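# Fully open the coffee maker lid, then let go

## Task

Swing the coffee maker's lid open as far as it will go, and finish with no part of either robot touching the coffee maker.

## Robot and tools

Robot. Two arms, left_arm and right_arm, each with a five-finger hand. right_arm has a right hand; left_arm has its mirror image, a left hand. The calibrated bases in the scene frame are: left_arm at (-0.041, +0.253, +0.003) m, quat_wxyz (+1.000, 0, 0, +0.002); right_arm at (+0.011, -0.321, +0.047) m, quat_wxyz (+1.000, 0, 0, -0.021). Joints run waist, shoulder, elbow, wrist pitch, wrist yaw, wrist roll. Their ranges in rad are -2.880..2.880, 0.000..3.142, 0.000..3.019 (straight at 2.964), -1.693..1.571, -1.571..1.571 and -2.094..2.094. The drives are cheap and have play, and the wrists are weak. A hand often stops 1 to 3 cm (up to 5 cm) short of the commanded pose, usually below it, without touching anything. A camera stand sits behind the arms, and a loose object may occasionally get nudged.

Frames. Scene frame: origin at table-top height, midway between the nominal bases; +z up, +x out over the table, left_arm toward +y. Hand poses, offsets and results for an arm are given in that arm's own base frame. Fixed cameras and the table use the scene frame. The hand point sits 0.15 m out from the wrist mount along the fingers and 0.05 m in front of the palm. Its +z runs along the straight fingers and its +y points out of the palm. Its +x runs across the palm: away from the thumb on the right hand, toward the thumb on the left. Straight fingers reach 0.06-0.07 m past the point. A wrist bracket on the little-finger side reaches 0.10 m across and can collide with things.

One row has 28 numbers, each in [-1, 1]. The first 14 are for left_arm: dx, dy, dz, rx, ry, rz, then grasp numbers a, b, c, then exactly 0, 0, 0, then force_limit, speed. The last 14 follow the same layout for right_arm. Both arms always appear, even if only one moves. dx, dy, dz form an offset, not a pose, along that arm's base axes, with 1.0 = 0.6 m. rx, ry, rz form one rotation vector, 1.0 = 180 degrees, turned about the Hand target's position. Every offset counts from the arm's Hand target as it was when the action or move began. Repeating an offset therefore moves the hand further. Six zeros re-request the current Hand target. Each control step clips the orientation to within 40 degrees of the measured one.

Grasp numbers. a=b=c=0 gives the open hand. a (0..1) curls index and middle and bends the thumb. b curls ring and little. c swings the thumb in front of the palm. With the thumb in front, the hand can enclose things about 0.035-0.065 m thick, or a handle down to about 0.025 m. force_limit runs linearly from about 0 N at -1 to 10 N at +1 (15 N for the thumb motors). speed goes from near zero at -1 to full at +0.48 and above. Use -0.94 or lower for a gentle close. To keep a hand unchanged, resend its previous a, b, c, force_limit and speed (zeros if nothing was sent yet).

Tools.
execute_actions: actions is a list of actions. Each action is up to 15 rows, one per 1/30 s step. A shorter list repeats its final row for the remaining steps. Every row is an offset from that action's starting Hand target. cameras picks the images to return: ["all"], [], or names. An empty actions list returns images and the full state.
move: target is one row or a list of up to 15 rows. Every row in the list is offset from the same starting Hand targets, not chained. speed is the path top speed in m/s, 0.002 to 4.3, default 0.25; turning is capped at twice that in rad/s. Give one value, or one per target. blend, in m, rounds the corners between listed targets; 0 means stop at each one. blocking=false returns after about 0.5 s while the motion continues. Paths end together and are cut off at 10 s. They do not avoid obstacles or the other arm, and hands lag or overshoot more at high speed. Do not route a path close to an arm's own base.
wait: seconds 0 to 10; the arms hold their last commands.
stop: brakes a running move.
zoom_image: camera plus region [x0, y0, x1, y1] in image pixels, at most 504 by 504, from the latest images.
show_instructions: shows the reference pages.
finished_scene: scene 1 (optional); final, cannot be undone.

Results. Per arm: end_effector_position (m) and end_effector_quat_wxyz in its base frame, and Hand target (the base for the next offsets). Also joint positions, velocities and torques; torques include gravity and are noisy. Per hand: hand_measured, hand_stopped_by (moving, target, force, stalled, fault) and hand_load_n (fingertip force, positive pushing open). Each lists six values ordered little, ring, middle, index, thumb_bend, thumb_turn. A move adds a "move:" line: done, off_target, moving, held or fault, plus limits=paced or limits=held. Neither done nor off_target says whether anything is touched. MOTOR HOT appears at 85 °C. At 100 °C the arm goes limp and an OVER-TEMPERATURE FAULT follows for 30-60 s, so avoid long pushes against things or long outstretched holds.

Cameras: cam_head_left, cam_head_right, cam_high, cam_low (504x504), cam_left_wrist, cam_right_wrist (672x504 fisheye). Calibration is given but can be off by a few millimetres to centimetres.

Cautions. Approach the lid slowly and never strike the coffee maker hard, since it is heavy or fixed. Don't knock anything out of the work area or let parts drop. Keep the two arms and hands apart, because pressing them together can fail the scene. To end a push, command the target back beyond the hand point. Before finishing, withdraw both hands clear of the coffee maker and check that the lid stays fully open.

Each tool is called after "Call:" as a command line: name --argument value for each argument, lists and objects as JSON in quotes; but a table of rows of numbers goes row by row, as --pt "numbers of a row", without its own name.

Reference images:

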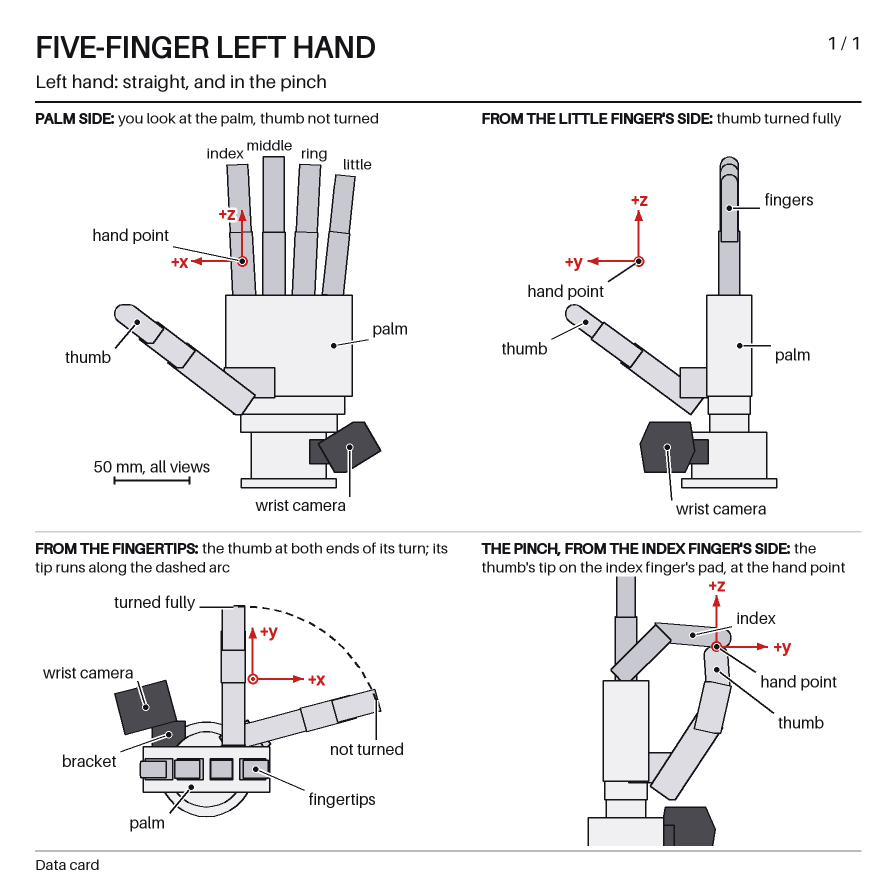

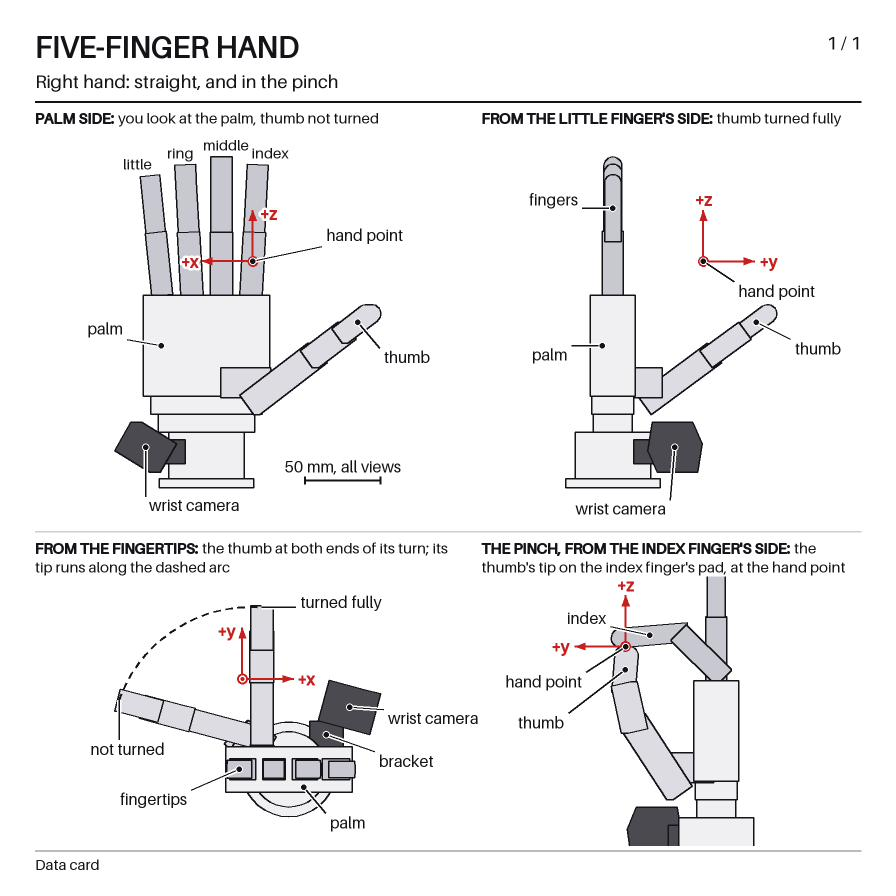

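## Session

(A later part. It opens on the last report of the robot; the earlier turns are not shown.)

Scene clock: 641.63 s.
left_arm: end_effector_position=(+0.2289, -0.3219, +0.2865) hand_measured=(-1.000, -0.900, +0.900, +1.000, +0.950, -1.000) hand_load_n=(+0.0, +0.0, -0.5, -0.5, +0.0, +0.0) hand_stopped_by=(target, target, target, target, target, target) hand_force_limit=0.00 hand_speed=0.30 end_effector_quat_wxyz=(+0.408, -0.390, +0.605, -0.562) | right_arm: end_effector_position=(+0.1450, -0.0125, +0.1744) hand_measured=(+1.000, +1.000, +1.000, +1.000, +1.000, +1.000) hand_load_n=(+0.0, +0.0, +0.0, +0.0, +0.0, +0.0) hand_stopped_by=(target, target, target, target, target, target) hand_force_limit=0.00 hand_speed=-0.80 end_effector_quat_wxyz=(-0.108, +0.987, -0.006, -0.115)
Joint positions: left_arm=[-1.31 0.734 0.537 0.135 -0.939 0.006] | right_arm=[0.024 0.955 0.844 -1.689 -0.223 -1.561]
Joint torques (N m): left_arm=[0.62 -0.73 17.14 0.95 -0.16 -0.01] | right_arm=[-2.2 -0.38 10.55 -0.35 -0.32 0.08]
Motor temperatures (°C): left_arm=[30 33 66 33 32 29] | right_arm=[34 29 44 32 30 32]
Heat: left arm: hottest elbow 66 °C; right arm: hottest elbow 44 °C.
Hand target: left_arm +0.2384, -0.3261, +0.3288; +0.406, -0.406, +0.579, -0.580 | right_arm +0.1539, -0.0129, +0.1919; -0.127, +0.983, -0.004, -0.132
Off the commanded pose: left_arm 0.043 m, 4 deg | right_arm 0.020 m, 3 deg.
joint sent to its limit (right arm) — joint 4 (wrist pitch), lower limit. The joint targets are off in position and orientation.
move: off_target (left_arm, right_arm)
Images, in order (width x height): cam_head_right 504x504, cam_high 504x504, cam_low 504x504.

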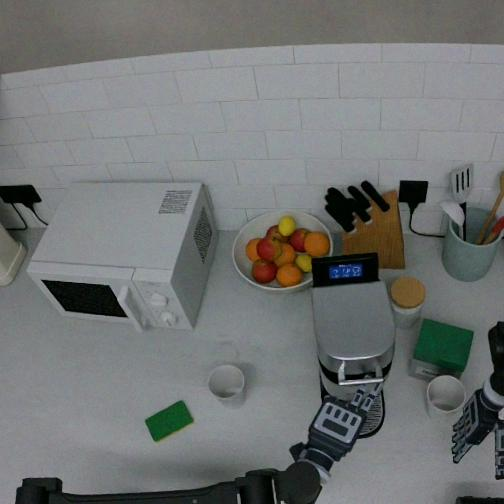

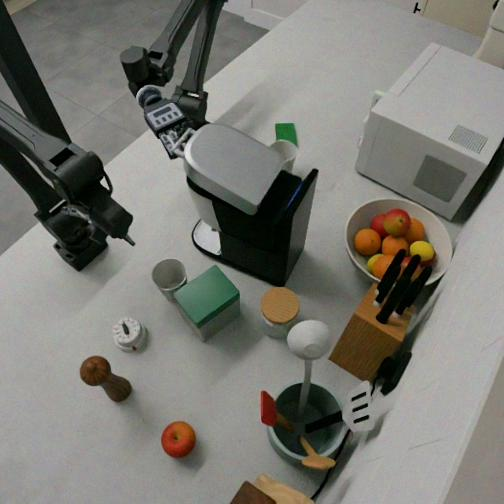

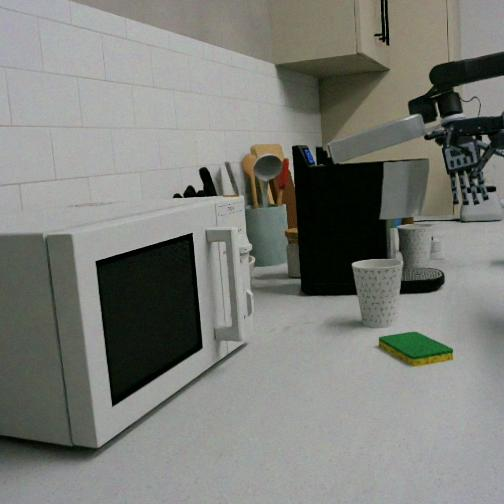

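Call:
move --pt "0.06 0.005 0.1 0 0 0 0 1 1 0 0 0 0.0 0.3 0 0 0 0 0 0 0 0 0 0 0 0 0.0 -0.8" --pt "0.13 0.015 0.175 0 0 0 0 1 1 0 0 0 0.0 0.3 0 0 0 0 0 0 0 0 0 0 0 0 0.0 -0.8" --speed 0.08 --blend '[0.02, 0]' --cameras '["cam_head_right", "cam_low", "cam_high"]'

Call:
zoom_image --camera "cam_low" --region '[330, 50, 500, 220]'

Call:
zoom_image --camera "cam_head_right" --region '[290, 300, 430, 440]'

Scene clock: 680.73 s.
left_arm: end_effector_position=(+0.3084, -0.3168, +0.3957) hand_measured=(-1.000, -0.900, +0.900, +1.000, +0.950, -1.000) hand_load_n=(+0.0, +0.0, +0.0, +0.0, +0.0, +0.0) hand_stopped_by=(target, target, target, target, target, target) hand_force_limit=0.00 hand_speed=0.30 end_effector_quat_wxyz=(+0.405, -0.400, +0.599, -0.564) | right_arm: end_effector_position=(+0.1450, -0.0125, +0.1744) hand_measured=(+1.000, +1.000, +1.000, +1.000, +1.000, +1.000) hand_load_n=(+0.0, +0.0, +0.0, +0.0, +0.0, -0.5) hand_stopped_by=(target, target, target, target, target, target) hand_force_limit=0.00 hand_speed=-0.80 end_effector_quat_wxyz=(-0.108, +0.987, -0.006, -0.115)
Joint positions: left_arm=[-1.011 0.8 0.847 -0.093 -0.652 0.006] | right_arm=[0.024 0.955 0.844 -1.689 -0.223 -1.561]
Joint torques (N m): left_arm=[0.56 -0.79 17.18 1.01 0.11 -0.04] | right_arm=[-2.2 -0.38 10.58 -0.32 -0.33 0.08]
Motor temperatures (°C): left_arm=[30 33 65 32 32 29] | right_arm=[34 29 44 31 30 32]
Heat: left arm: hottest elbow 65 °C; right arm: hottest elbow 44 °C.
Hand target: left_arm +0.3164, -0.3171, +0.4338; +0.406, -0.406, +0.579, -0.580 | right_arm +0.1539, -0.0129, +0.1919; -0.127, +0.983, -0.004, -0.132
Off the commanded pose: left_arm 0.039 m, 3 deg | right_arm 0.020 m, 3 deg.
joint sent to its limit (right arm) — joint 4 (wrist pitch), lower limit. The joint targets are off in position and orientation.
move: off_target (left_arm, right_arm)
Images, in order (width x height): cam_head_right 504x504, cam_high 504x504, cam_low 504x504.

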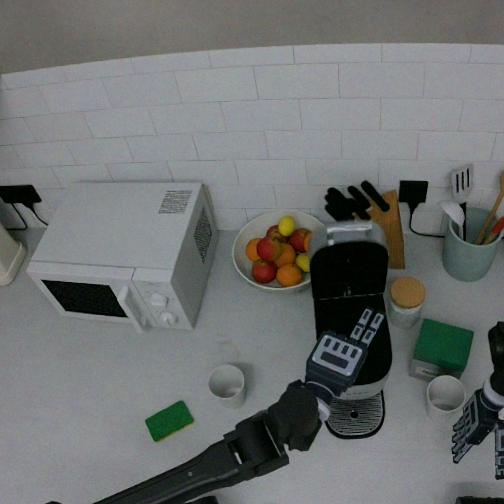

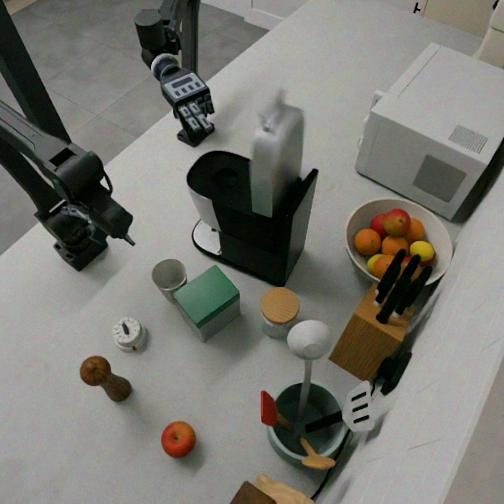

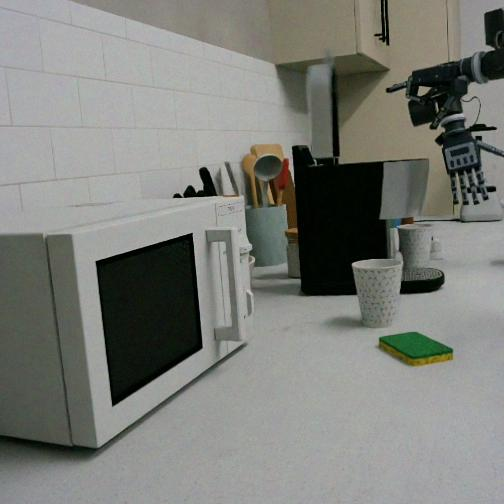

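Scaled by 2.965.

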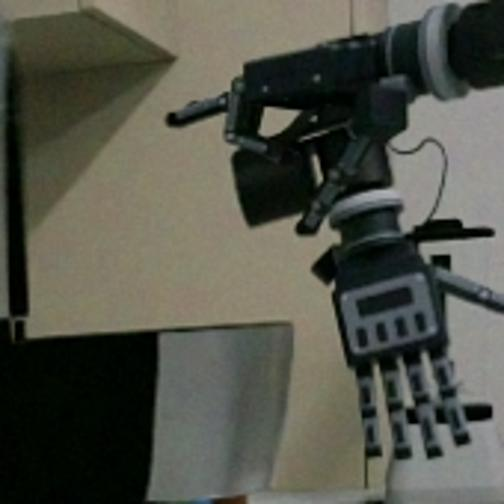

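Scaled by 3.600.

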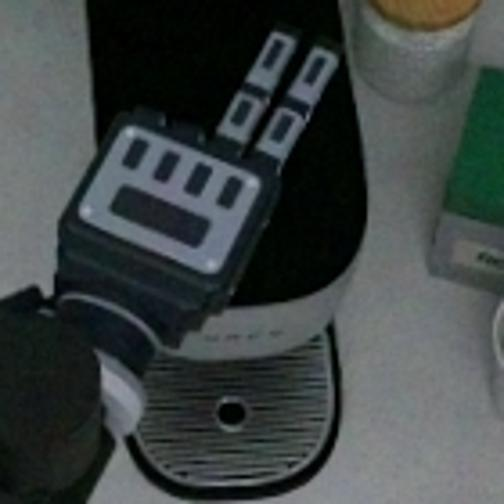

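Call:
wait --seconds 0.2 --cameras '["cam_head_right", "cam_low", "cam_high"]'

Call:
zoom_image --camera "cam_low" --region '[260, 30, 460, 230]'

Call:
zoom_image --camera "cam_high" --region '[170, 70, 350, 250]'

Scene clock: 691.33 s.
left_arm: end_effector_position=(+0.3084, -0.3168, +0.3957) hand_measured=(-1.000, -0.900, +0.900, +1.000, +0.950, -1.000) hand_load_n=(+0.0, +0.0, +0.0, +0.0, +0.0, +0.0) hand_stopped_by=(target, target, target, target, target, target) hand_force_limit=0.00 hand_speed=0.30 end_effector_quat_wxyz=(+0.405, -0.400, +0.599, -0.564) | right_arm: end_effector_position=(+0.1450, -0.0125, +0.1744) hand_measured=(+1.000, +1.000, +1.000, +1.000, +1.000, +1.000) hand_load_n=(+0.0, +0.0, +0.0, +0.0, +0.0, +0.0) hand_stopped_by=(target, target, target, target, target, target) hand_force_limit=0.00 hand_speed=-0.80 end_effector_quat_wxyz=(-0.108, +0.987, -0.006, -0.115)
Joint positions: left_arm=[-1.011 0.8 0.847 -0.093 -0.652 0.006] | right_arm=[0.024 0.955 0.844 -1.689 -0.223 -1.561]
Joint torques (N m): left_arm=[0.62 -0.79 17.18 1.02 0.11 -0.04] | right_arm=[-2.2 -0.38 10.58 -0.32 -0.33 0.08]
Motor temperatures (°C): left_arm=[30 33 68 32 32 29] | right_arm=[34 29 44 31 30 32]
Heat: left arm: hottest elbow 68 °C; right arm: hottest elbow 44 °C.
Hand target: left_arm +0.3164, -0.3171, +0.4338; +0.406, -0.406, +0.579, -0.580 | right_arm +0.1539, -0.0129, +0.1919; -0.127, +0.983, -0.004, -0.132
Off the commanded pose: left_arm 0.039 m, 3 deg | right_arm 0.020 m, 3 deg.
wait: 0.20 s; at rest from the start
Images, in order (width x height): cam_head_right 504x504, cam_high 504x504, cam_low 504x504.

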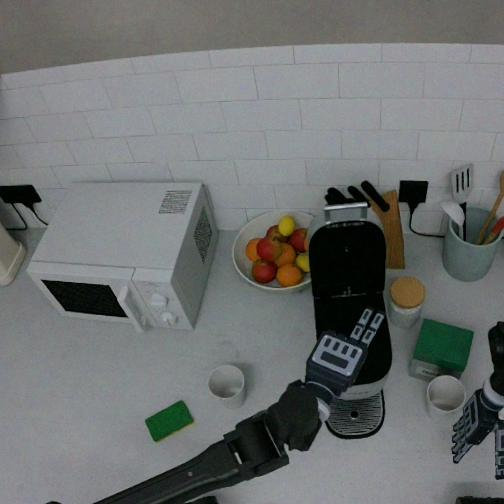

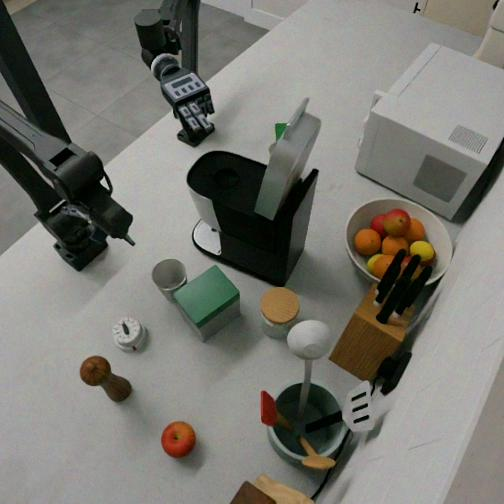

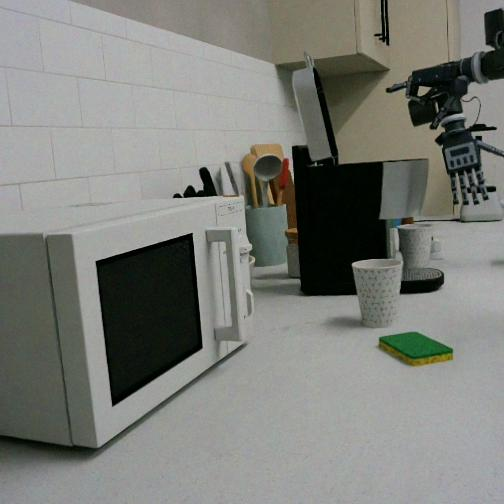

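Scaled by 2.520.

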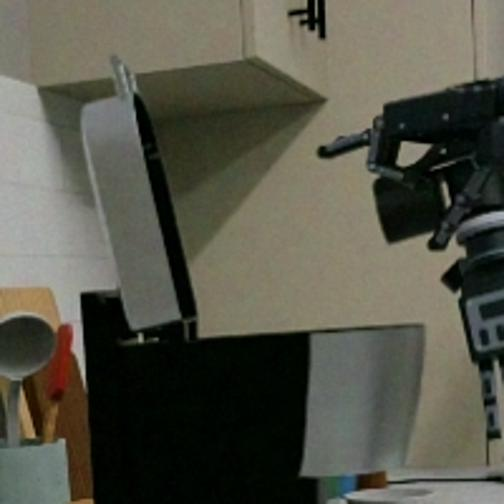

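Scaled by 2.800.

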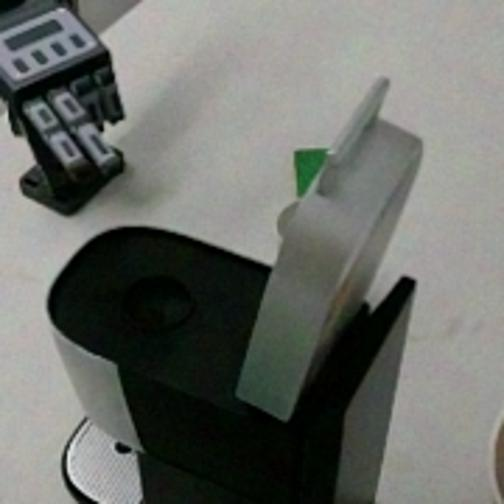

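Call:
wait --seconds 0.2 --cameras '["cam_low", "cam_high"]'

Call:
zoom_image --camera "cam_low" --region '[260, 30, 380, 190]'

Call:
zoom_image --camera "cam_high" --region '[230, 80, 350, 230]'

Scene clock: 702.30 s.
left_arm: end_effector_position=(+0.3084, -0.3168, +0.3957) hand_measured=(-1.000, -0.900, +0.900, +1.000, +0.950, -1.000) hand_load_n=(+0.0, +0.0, +0.0, +0.0, +0.0, +0.0) hand_stopped_by=(target, target, target, target, target, target) hand_force_limit=0.00 hand_speed=0.30 end_effector_quat_wxyz=(+0.405, -0.400, +0.599, -0.564) | right_arm: end_effector_position=(+0.1450, -0.0125, +0.1744) hand_measured=(+1.000, +1.000, +1.000, +1.000, +1.000, +1.000) hand_load_n=(+0.0, +0.0, +0.0, +0.0, +0.0, +0.0) hand_stopped_by=(target, target, target, target, target, target) hand_force_limit=0.00 hand_speed=-0.80 end_effector_quat_wxyz=(-0.108, +0.987, -0.006, -0.115)
Joint positions: left_arm=[-1.011 0.8 0.847 -0.093 -0.652 0.006] | right_arm=[0.024 0.955 0.844 -1.689 -0.223 -1.561]
Joint torques (N m): left_arm=[0.62 -0.85 17.2 1.01 0.11 -0.03] | right_arm=[-2.08 -0.32 10.56 -0.35 -0.33 0.08]
Motor temperatures (°C): left_arm=[30 33 70 32 32 29] | right_arm=[34 29 44 31 30 32]
Heat: left arm: hottest elbow 70 °C; right arm: hottest elbow 44 °C.
Hand target: left_arm +0.3164, -0.3171, +0.4338; +0.406, -0.406, +0.579, -0.580 | right_arm +0.1539, -0.0129, +0.1919; -0.127, +0.983, -0.004, -0.132
Off the commanded pose: left_arm 0.039 m, 3 deg | right_arm 0.020 m, 3 deg.
wait: 0.20 s; at rest from the start
Images, in order (width x height): cam_high 504x504, cam_low 504x504.

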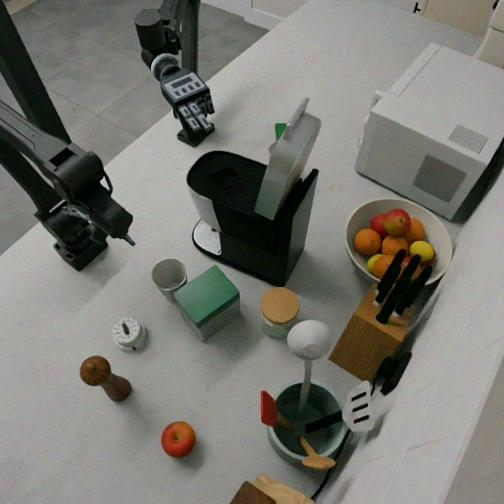

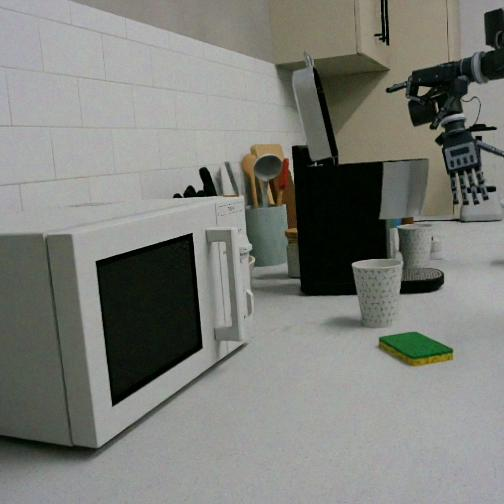

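Scaled by 3.150.

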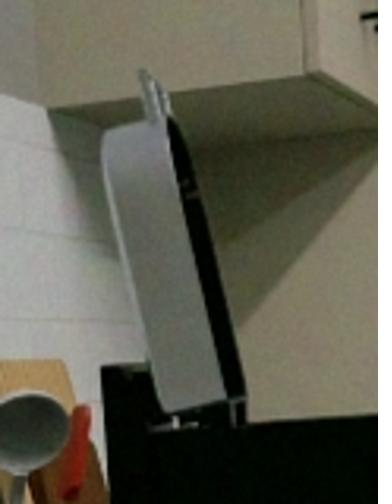

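Scaled by 3.360.

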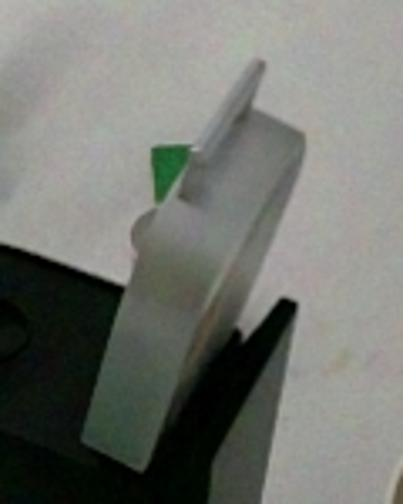

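Call:
move --target '[0.258, 0.05, -0.05, 0, 0, 0, 0, 1, 1, 0, 0, 0, 0.0, 0.3, 0, 0, 0, 0, 0, 0, 0, 0, 0, 0, 0, 0, 0.0, -0.8]' --speed 0.07 --cameras '["cam_low", "cam_high"]'

Call:
zoom_image --camera "cam_low" --region '[260, 30, 380, 190]'

Call:
zoom_image --camera "cam_high" --region '[200, 80, 350, 230]'

Scene clock: 760.43 s.
left_arm: end_effector_position=(+0.4540, -0.2832, +0.3533) hand_measured=(-1.000, -0.900, +0.900, +1.000, +0.950, -1.000) hand_load_n=(+0.0, +0.0, +0.0, +0.0, +0.0, +0.0) hand_stopped_by=(target, target, target, target, target, target) hand_force_limit=0.00 hand_speed=0.30 end_effector_quat_wxyz=(+0.393, -0.413, +0.612, -0.548) | right_arm: end_effector_position=(+0.1450, -0.0125, +0.1744) hand_measured=(+1.000, +1.000, +1.000, +1.000, +1.000, +1.000) hand_load_n=(+0.0, +0.0, +0.0, +0.0, +0.0, +0.0) hand_stopped_by=(target, target, target, target, target, target) hand_force_limit=0.00 hand_speed=-0.80 end_effector_quat_wxyz=(-0.108, +0.987, -0.006, -0.115)
Joint positions: left_arm=[-0.583 1.053 0.91 0.049 -0.227 0.006] | right_arm=[0.024 0.955 0.844 -1.689 -0.223 -1.561]
Joint torques (N m): left_arm=[0.67 -3.9 17.31 2.99 0.11 -0.04] | right_arm=[-2.2 -0.26 10.56 -0.35 -0.33 0.08]
Motor temperatures (°C): left_arm=[30 33 75 32 32 29] | right_arm=[34 29 45 31 30 32]
Heat: left arm: hottest elbow 75 °C; right arm: hottest elbow 45 °C.
Hand target: left_arm +0.4712, -0.2871, +0.4038; +0.406, -0.406, +0.579, -0.580 | right_arm +0.1539, -0.0129, +0.1919; -0.127, +0.983, -0.004, -0.132
Off the commanded pose: left_arm 0.053 m, 6 deg | right_arm 0.020 m, 3 deg.
joint sent to its limit (right arm) — joint 4 (wrist pitch), lower limit. The joint targets are off in position and orientation.
move: off_target (left_arm, right_arm)
Images, in order (width x height): cam_high 504x504, cam_low 504x504.

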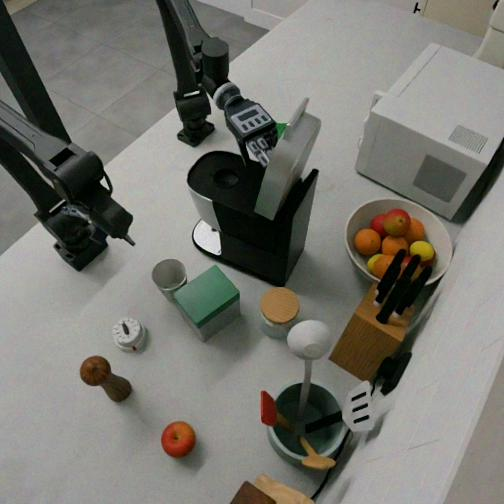

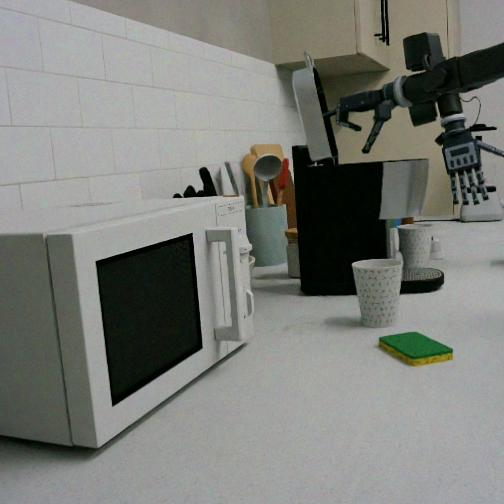

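Scaled by 3.150.

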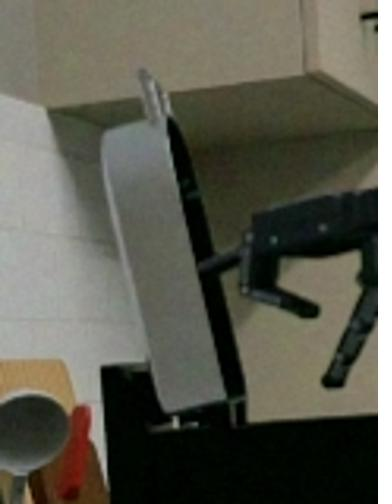

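Scaled by 3.360.

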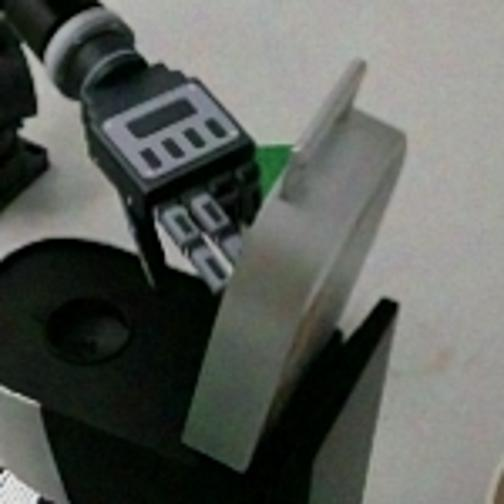

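Call:
move --target '[0.05, 0.0, 0.0, 0, 0, 0, 0, 1, 1, 0, 0, 0, 0.0, 0.3, 0, 0, 0, 0, 0, 0, 0, 0, 0, 0, 0, 0, 0.0, -0.8]' --speed 0.05 --cameras '["cam_low", "cam_high"]'

Call:
zoom_image --camera "cam_low" --region '[260, 30, 380, 190]'

Scene clock: 774.00 s.
left_arm: end_effector_position=(+0.4726, -0.2929, +0.3593) hand_measured=(-1.000, -0.900, +0.900, +1.000, +0.950, -1.000) hand_load_n=(+0.0, +0.0, -0.5, +0.0, +0.0, +0.0) hand_stopped_by=(target, target, target, target, target, target) hand_force_limit=0.00 hand_speed=0.30 end_effector_quat_wxyz=(+0.382, -0.406, +0.613, -0.560) | right_arm: end_effector_position=(+0.1450, -0.0125, +0.1744) hand_measured=(+1.000, +1.000, +1.000, +1.000, +1.000, +1.000) hand_load_n=(+0.0, +0.0, +0.0, +0.0, +0.0, +0.0) hand_stopped_by=(target, target, target, target, target, target) hand_force_limit=0.00 hand_speed=-0.80 end_effector_quat_wxyz=(-0.108, +0.987, -0.006, -0.115)
Joint positions: left_arm=[-0.559 1.108 0.956 0.069 -0.17 0] | right_arm=[0.024 0.955 0.844 -1.689 -0.223 -1.561]
Joint torques (N m): left_arm=[1.73 -3.37 17.68 3.06 -0.23 -0.05] | right_arm=[-2.2 -0.38 10.56 -0.36 -0.33 0.08]
Motor temperatures (°C): left_arm=[30 33 77 33 32 29] | right_arm=[34 29 45 31 30 32]
Heat: left arm: hottest elbow 77 °C; right arm: hottest elbow 45 °C.
Hand target: left_arm +0.5012, -0.2871, +0.4038; +0.406, -0.406, +0.579, -0.580 | right_arm +0.1539, -0.0129, +0.1919; -0.127, +0.983, -0.004, -0.132
Off the commanded pose: left_arm 0.053 m, 5 deg | right_arm 0.020 m, 3 deg.
joint sent to its limit (right arm) — joint 4 (wrist pitch), lower limit. The joint targets are off in position and orientation.
move: off_target (left_arm, right_arm)
Images, in order (width x height): cam_high 504x504, cam_low 504x504.

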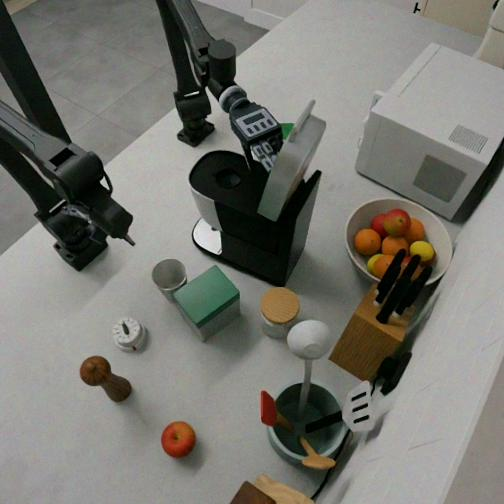

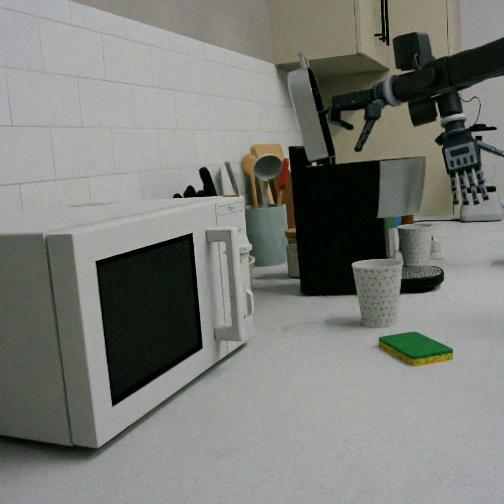

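Scaled by 3.150.

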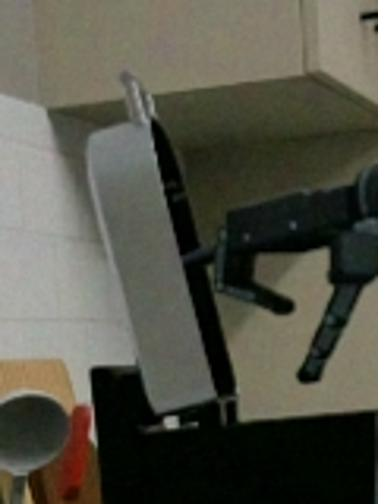

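Call:
move --pt "-0.12 0.0 0.0 0 0 0 0 1 1 0 0 0 0.0 0.3 0 0 0 0 0 0 0 0 0 0 0 0 0.0 -0.8" --pt "-0.3 -0.02 0.03 0 0 0 0 1 1 0 0 0 0.0 0.3 0 0 0 0 0 0 0 0 0 0 0 0 0.0 -0.8" --speed '[0.04, 0.15]' --blend '[0.02, 0]' --cameras '["cam_low", "cam_high", "cam_head_right"]'

Call:
zoom_image --camera "cam_low" --region '[260, 30, 380, 190]'

Scene clock: 791.23 s.
left_arm: end_effector_position=(+0.3272, -0.2995, +0.4178) hand_measured=(-1.000, -0.900, +0.900, +1.000, +0.950, -1.000) hand_load_n=(+0.0, +0.0, +0.0, +0.0, +0.0, +0.0) hand_stopped_by=(target, target, target, target, target, target) hand_force_limit=0.00 hand_speed=0.30 end_effector_quat_wxyz=(+0.408, -0.408, +0.578, -0.577) | right_arm: end_effector_position=(+0.1450, -0.0125, +0.1744) hand_measured=(+1.000, +1.000, +1.000, +1.000, +1.000, +1.000) hand_load_n=(+0.0, +0.0, +0.0, +0.0, +0.0, +0.0) hand_stopped_by=(target, target, target, target, target, target) hand_force_limit=0.00 hand_speed=-0.80 end_effector_quat_wxyz=(-0.108, +0.987, -0.006, -0.115)
Joint positions: left_arm=[-0.924 0.786 0.87 -0.086 -0.581 0] | right_arm=[0.024 0.955 0.844 -1.689 -0.223 -1.561]
Joint torques (N m): left_arm=[-1.38 -2.14 11.17 1.05 -0.22 -0.05] | right_arm=[-2.2 -0.32 10.56 -0.34 -0.33 0.08]
Motor temperatures (°C): left_arm=[30 33 76 33 32 29] | right_arm=[34 29 45 31 30 32]
Heat: left arm: hottest elbow 76 °C; right arm: hottest elbow 45 °C.
Hand target: left_arm +0.3212, -0.2991, +0.4218; +0.406, -0.406, +0.579, -0.580 | right_arm +0.1539, -0.0129, +0.1919; -0.127, +0.983, -0.004, -0.132
Off the commanded pose: left_arm 0.007 m, 0 deg | right_arm 0.020 m, 3 deg.
joint sent to its limit (right arm) — joint 4 (wrist pitch), lower limit. The joint targets are off in position and orientation.
move: off_target (right_arm)
Images, in order (width x height): cam_head_right 504x504, cam_high 504x504, cam_low 504x504.

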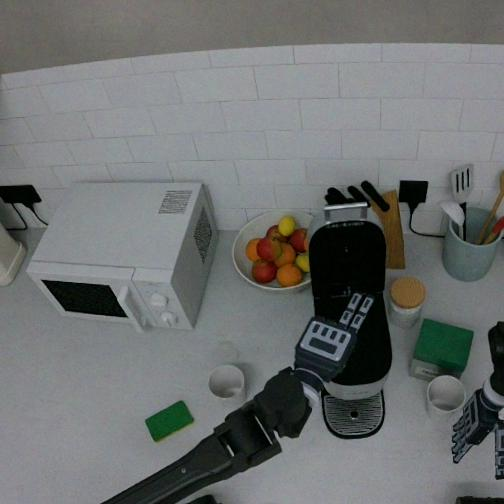

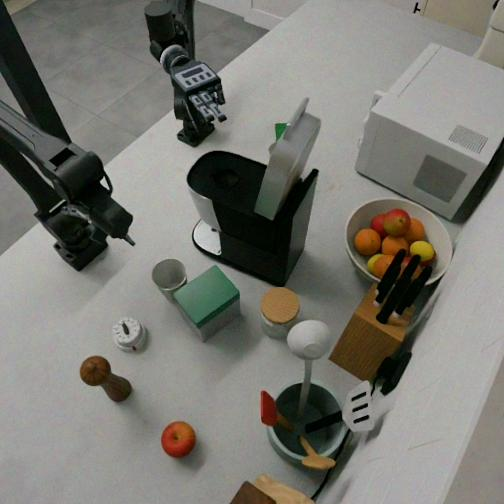

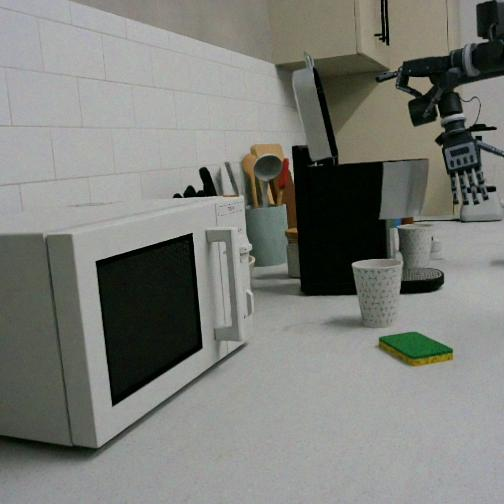

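Scaled by 3.150.

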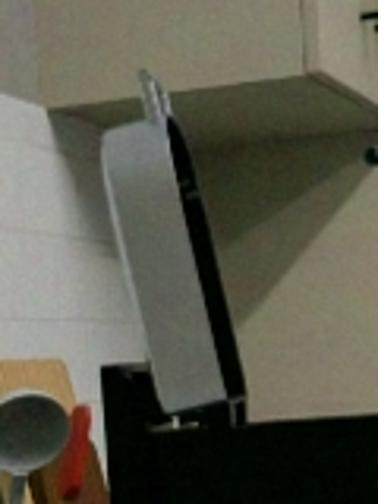

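Call:
finished_scene

The scene is finished: the task was done.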